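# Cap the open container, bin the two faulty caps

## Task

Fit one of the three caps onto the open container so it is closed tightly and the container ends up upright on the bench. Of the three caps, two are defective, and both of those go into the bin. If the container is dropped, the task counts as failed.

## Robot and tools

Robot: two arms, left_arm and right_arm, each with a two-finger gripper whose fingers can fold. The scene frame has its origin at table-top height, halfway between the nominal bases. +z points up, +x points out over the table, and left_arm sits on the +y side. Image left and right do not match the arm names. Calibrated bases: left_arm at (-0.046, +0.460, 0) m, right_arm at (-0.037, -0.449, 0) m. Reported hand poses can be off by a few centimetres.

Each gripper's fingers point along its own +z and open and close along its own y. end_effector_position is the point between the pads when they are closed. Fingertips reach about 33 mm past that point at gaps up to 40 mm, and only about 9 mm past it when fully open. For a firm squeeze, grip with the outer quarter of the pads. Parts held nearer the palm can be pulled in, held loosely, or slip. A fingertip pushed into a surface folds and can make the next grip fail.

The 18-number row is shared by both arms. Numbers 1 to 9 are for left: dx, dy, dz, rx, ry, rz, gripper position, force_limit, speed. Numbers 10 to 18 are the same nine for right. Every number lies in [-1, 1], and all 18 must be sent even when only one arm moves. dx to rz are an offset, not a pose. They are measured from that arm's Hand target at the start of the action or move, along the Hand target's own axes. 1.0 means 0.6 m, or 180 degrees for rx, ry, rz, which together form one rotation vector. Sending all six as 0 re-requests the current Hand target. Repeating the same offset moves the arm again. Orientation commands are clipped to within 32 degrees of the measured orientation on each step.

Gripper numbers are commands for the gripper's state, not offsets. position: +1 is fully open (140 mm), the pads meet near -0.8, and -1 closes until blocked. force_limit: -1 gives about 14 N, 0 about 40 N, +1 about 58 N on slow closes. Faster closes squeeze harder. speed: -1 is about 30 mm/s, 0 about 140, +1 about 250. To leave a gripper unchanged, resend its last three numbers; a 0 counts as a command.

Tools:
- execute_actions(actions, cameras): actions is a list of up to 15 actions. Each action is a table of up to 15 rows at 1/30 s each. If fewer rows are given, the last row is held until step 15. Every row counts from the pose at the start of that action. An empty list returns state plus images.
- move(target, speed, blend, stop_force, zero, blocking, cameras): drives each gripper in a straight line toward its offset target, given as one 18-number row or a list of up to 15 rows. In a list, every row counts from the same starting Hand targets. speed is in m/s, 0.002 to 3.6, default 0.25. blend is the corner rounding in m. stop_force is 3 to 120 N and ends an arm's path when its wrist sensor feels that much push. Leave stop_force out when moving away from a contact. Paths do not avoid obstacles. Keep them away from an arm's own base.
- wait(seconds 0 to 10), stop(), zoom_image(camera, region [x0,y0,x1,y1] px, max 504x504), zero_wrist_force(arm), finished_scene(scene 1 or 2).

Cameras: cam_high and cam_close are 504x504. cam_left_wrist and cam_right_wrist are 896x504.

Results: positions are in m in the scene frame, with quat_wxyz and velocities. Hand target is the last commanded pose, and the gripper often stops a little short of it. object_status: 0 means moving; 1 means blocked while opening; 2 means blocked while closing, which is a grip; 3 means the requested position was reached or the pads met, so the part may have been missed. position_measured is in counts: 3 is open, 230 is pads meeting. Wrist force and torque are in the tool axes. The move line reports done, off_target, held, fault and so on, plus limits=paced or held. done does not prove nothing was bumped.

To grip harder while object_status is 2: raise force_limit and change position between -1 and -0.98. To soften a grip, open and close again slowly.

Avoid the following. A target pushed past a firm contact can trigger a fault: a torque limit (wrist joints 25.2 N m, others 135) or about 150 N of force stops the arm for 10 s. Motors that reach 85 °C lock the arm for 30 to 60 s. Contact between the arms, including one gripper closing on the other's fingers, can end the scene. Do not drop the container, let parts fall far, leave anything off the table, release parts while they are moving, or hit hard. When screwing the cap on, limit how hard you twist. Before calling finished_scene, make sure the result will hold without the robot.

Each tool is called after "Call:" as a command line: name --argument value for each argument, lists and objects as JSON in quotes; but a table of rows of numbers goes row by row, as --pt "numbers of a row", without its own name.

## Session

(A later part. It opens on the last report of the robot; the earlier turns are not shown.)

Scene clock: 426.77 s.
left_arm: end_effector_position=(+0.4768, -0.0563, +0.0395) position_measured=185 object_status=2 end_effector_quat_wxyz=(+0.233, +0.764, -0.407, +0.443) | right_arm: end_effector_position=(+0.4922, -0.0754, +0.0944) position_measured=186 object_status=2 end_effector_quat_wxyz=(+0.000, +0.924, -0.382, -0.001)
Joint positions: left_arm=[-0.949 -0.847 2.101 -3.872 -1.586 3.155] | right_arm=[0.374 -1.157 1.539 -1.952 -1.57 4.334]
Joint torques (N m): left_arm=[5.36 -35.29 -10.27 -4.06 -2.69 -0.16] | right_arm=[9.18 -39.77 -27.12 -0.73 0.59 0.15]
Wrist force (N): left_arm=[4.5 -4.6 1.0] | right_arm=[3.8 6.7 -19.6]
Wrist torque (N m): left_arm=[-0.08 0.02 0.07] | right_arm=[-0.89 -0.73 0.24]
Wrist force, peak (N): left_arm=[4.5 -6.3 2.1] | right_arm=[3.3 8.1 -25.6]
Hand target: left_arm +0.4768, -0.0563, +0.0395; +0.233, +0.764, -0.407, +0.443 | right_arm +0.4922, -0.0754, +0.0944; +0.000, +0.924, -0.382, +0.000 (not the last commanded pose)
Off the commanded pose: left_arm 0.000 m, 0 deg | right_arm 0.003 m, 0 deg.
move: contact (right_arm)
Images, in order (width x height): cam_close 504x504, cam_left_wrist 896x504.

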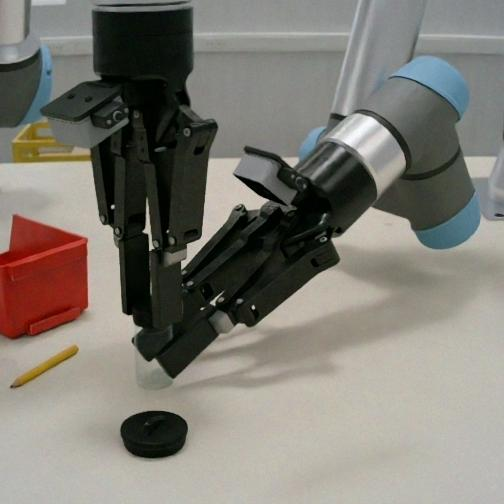

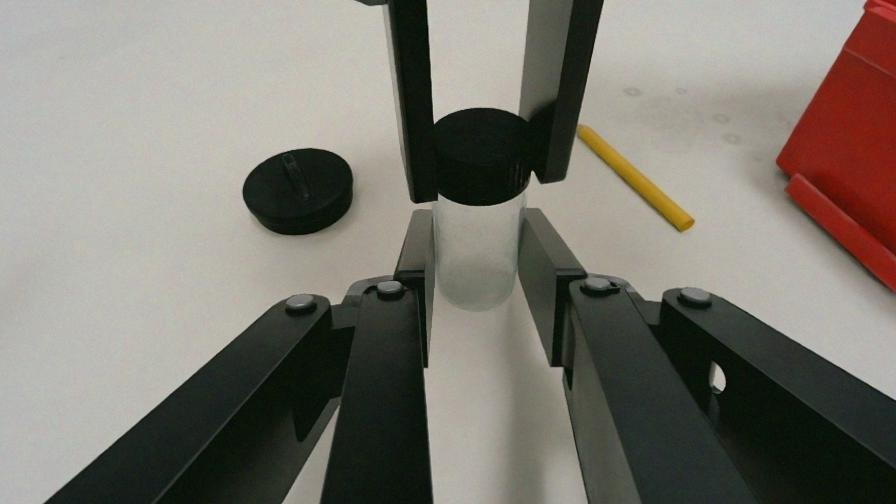

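Call:
zoom_image --camera "cam_left_wrist" --region '[400, 80, 560, 240]'

Call:
move --pt "0 0 0 0 0 0 -1 0 -1 0 0 -0.0002 0 0 0 -1 0 -1" --pt "0 0 0 0 0 0 -1 0 -1 0 0 -0.0002 0 0 0.25 -1 0 -1" --speed 0.15

Scaled by 3.150.

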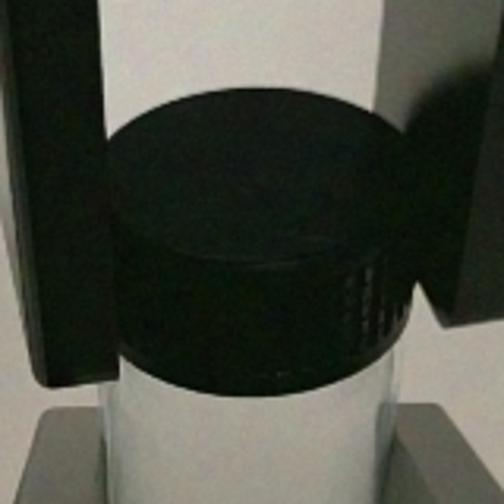

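Scene clock: 430.83 s.
left_arm: end_effector_position=(+0.4768, -0.0563, +0.0395) position_measured=185 object_status=2 end_effector_quat_wxyz=(+0.233, +0.764, -0.407, +0.443) | right_arm: end_effector_position=(+0.4922, -0.0754, +0.0945) position_measured=186 object_status=2 end_effector_quat_wxyz=(+0.000, +0.707, -0.707, -0.001)
Joint positions: left_arm=[-0.949 -0.847 2.101 -3.872 -1.586 3.155] | right_arm=[0.374 -1.158 1.539 -1.952 -1.57 5.119]
Joint torques (N m): left_arm=[4.17 -35.99 -6.94 -3.4 -1.52 -0.06] | right_arm=[11.75 -21.78 -27.05 -1.84 -0.74 2.16]
Wrist force (N): left_arm=[4.2 -3.4 0.3] | right_arm=[3.8 3.0 -15.7]
Wrist torque (N m): left_arm=[-0.22 0.01 0.14] | right_arm=[-0.55 -0.64 0.10]
Wrist force, peak (N): left_arm=[4.6 -4.5 3.9] | right_arm=[4.2 5.7 -20.8]
Hand target: left_arm +0.4768, -0.0563, +0.0395; +0.233, +0.764, -0.407, +0.443 | right_arm +0.4922, -0.0754, +0.0945; +0.000, +0.707, -0.707, -0.001
Off the commanded pose: left_arm 0.000 m, 0 deg | right_arm 0.000 m, 0 deg.
move: done

Call:
move --target '[0,0,0,0,0,0,-1,0,-1,0,0,-0.008333,0,0,0,-1,0,-1]' --speed 0.006 --stop_force 25

Scene clock: 433.50 s.
left_arm: end_effector_position=(+0.4768, -0.0563, +0.0395) position_measured=185 object_status=2 end_effector_quat_wxyz=(+0.233, +0.764, -0.407, +0.443) | right_arm: end_effector_position=(+0.4922, -0.0754, +0.0995) position_measured=186 object_status=2 end_effector_quat_wxyz=(+0.000, +0.707, -0.707, -0.001)
Joint positions: left_arm=[-0.949 -0.847 2.101 -3.872 -1.586 3.155] | right_arm=[0.374 -1.162 1.532 -1.94 -1.57 5.119]
Joint torques (N m): left_arm=[2.56 -35.2 -5.62 -2.55 -0.68 -0.31] | right_arm=[3.96 -50.79 -33.96 -0.69 0.69 1.4]
Wrist force (N): left_arm=[3.8 -2.2 -5.5] | right_arm=[1.7 1.3 0.1]
Wrist torque (N m): left_arm=[-0.12 0.03 0.06] | right_arm=[-0.46 -0.78 0.30]
Wrist force, peak (N): left_arm=[4.1 -2.3 -5.6] | right_arm=[4.2 2.6 -17.4]
Hand target: left_arm +0.4768, -0.0563, +0.0395; +0.233, +0.764, -0.407, +0.443 | right_arm +0.4922, -0.0754, +0.0995; +0.000, +0.707, -0.707, -0.001
Off the commanded pose: left_arm 0.000 m, 0 deg | right_arm 0.000 m, 0 deg.
move: done

Call:
wait --seconds 0 --cameras '["cam_close","cam_left_wrist"]'

Call:
zoom_image --camera "cam_left_wrist" --region '[400, 80, 560, 240]'

Call:
zoom_image --camera "cam_close" --region '[100, 260, 220, 400]'

Scene clock: 434.30 s.
left_arm: end_effector_position=(+0.4768, -0.0563, +0.0395) position_measured=185 object_status=2 end_effector_quat_wxyz=(+0.233, +0.764, -0.407, +0.443) | right_arm: end_effector_position=(+0.4922, -0.0754, +0.0995) position_measured=186 object_status=2 end_effector_quat_wxyz=(+0.000, +0.707, -0.707, -0.001)
Joint positions: left_arm=[-0.949 -0.847 2.101 -3.872 -1.586 3.155] | right_arm=[0.374 -1.162 1.532 -1.94 -1.57 5.119]
Joint torques (N m): left_arm=[1.46 -35.42 -5.95 -2.52 -0.48 -0.11] | right_arm=[0.01 -52.27 -34.24 -0.36 0.68 0.48]
Wrist force (N): left_arm=[3.6 -2.1 -5.3] | right_arm=[1.9 1.2 0.2]
Wrist torque (N m): left_arm=[-0.09 0.05 0.06] | right_arm=[-0.48 -0.81 0.30]
Wrist force, peak (N): left_arm=[3.9 -2.3 -5.7] | right_arm=[2.0 1.5 0.0]
Hand target: left_arm +0.4768, -0.0563, +0.0395; +0.233, +0.764, -0.407, +0.443 | right_arm +0.4922, -0.0754, +0.0995; +0.000, +0.707, -0.707, -0.001
Tool commands: left_gripper/position=-1.0 left_gripper/force_limit=+0.0 left_gripper/speed=-1.0 right_gripper/position=-1.0 right_gripper/force_limit=+0.0 right_gripper/speed=-1.0
Off the commanded pose: left_arm 0.000 m, 0 deg | right_arm 0.000 m, 0 deg.
Images, in order (width x height): cam_close 504x504, cam_left_wrist 896x504.

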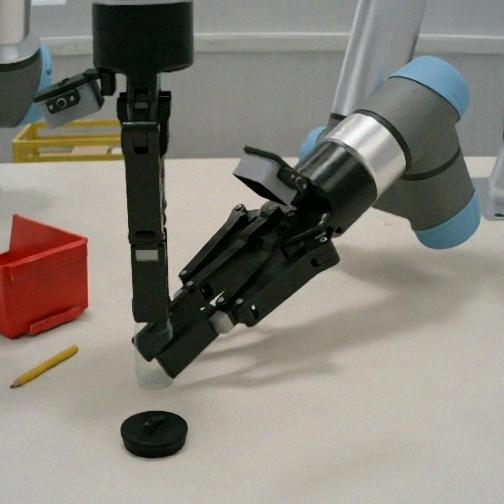

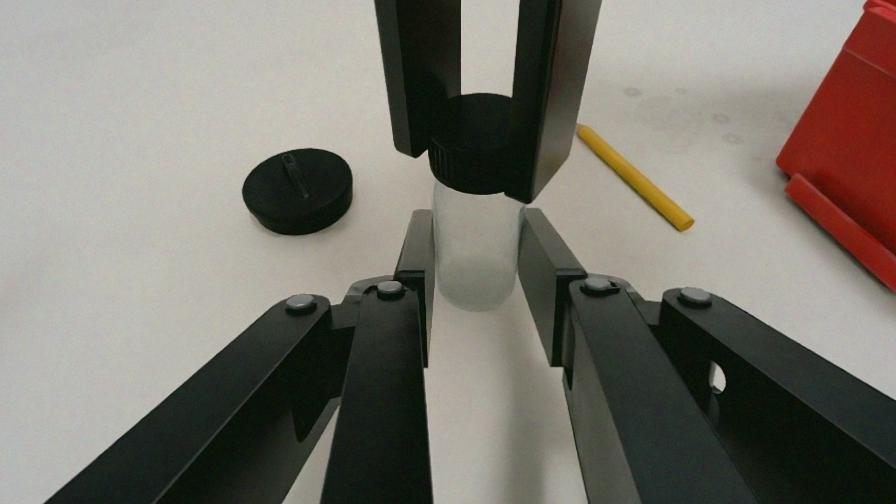

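Scaled by 3.150.

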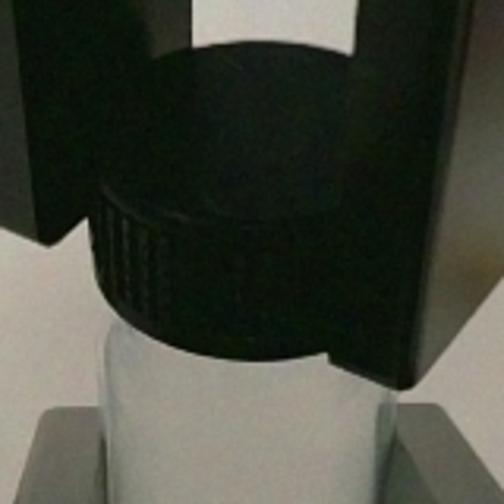

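Scaled by 3.600.

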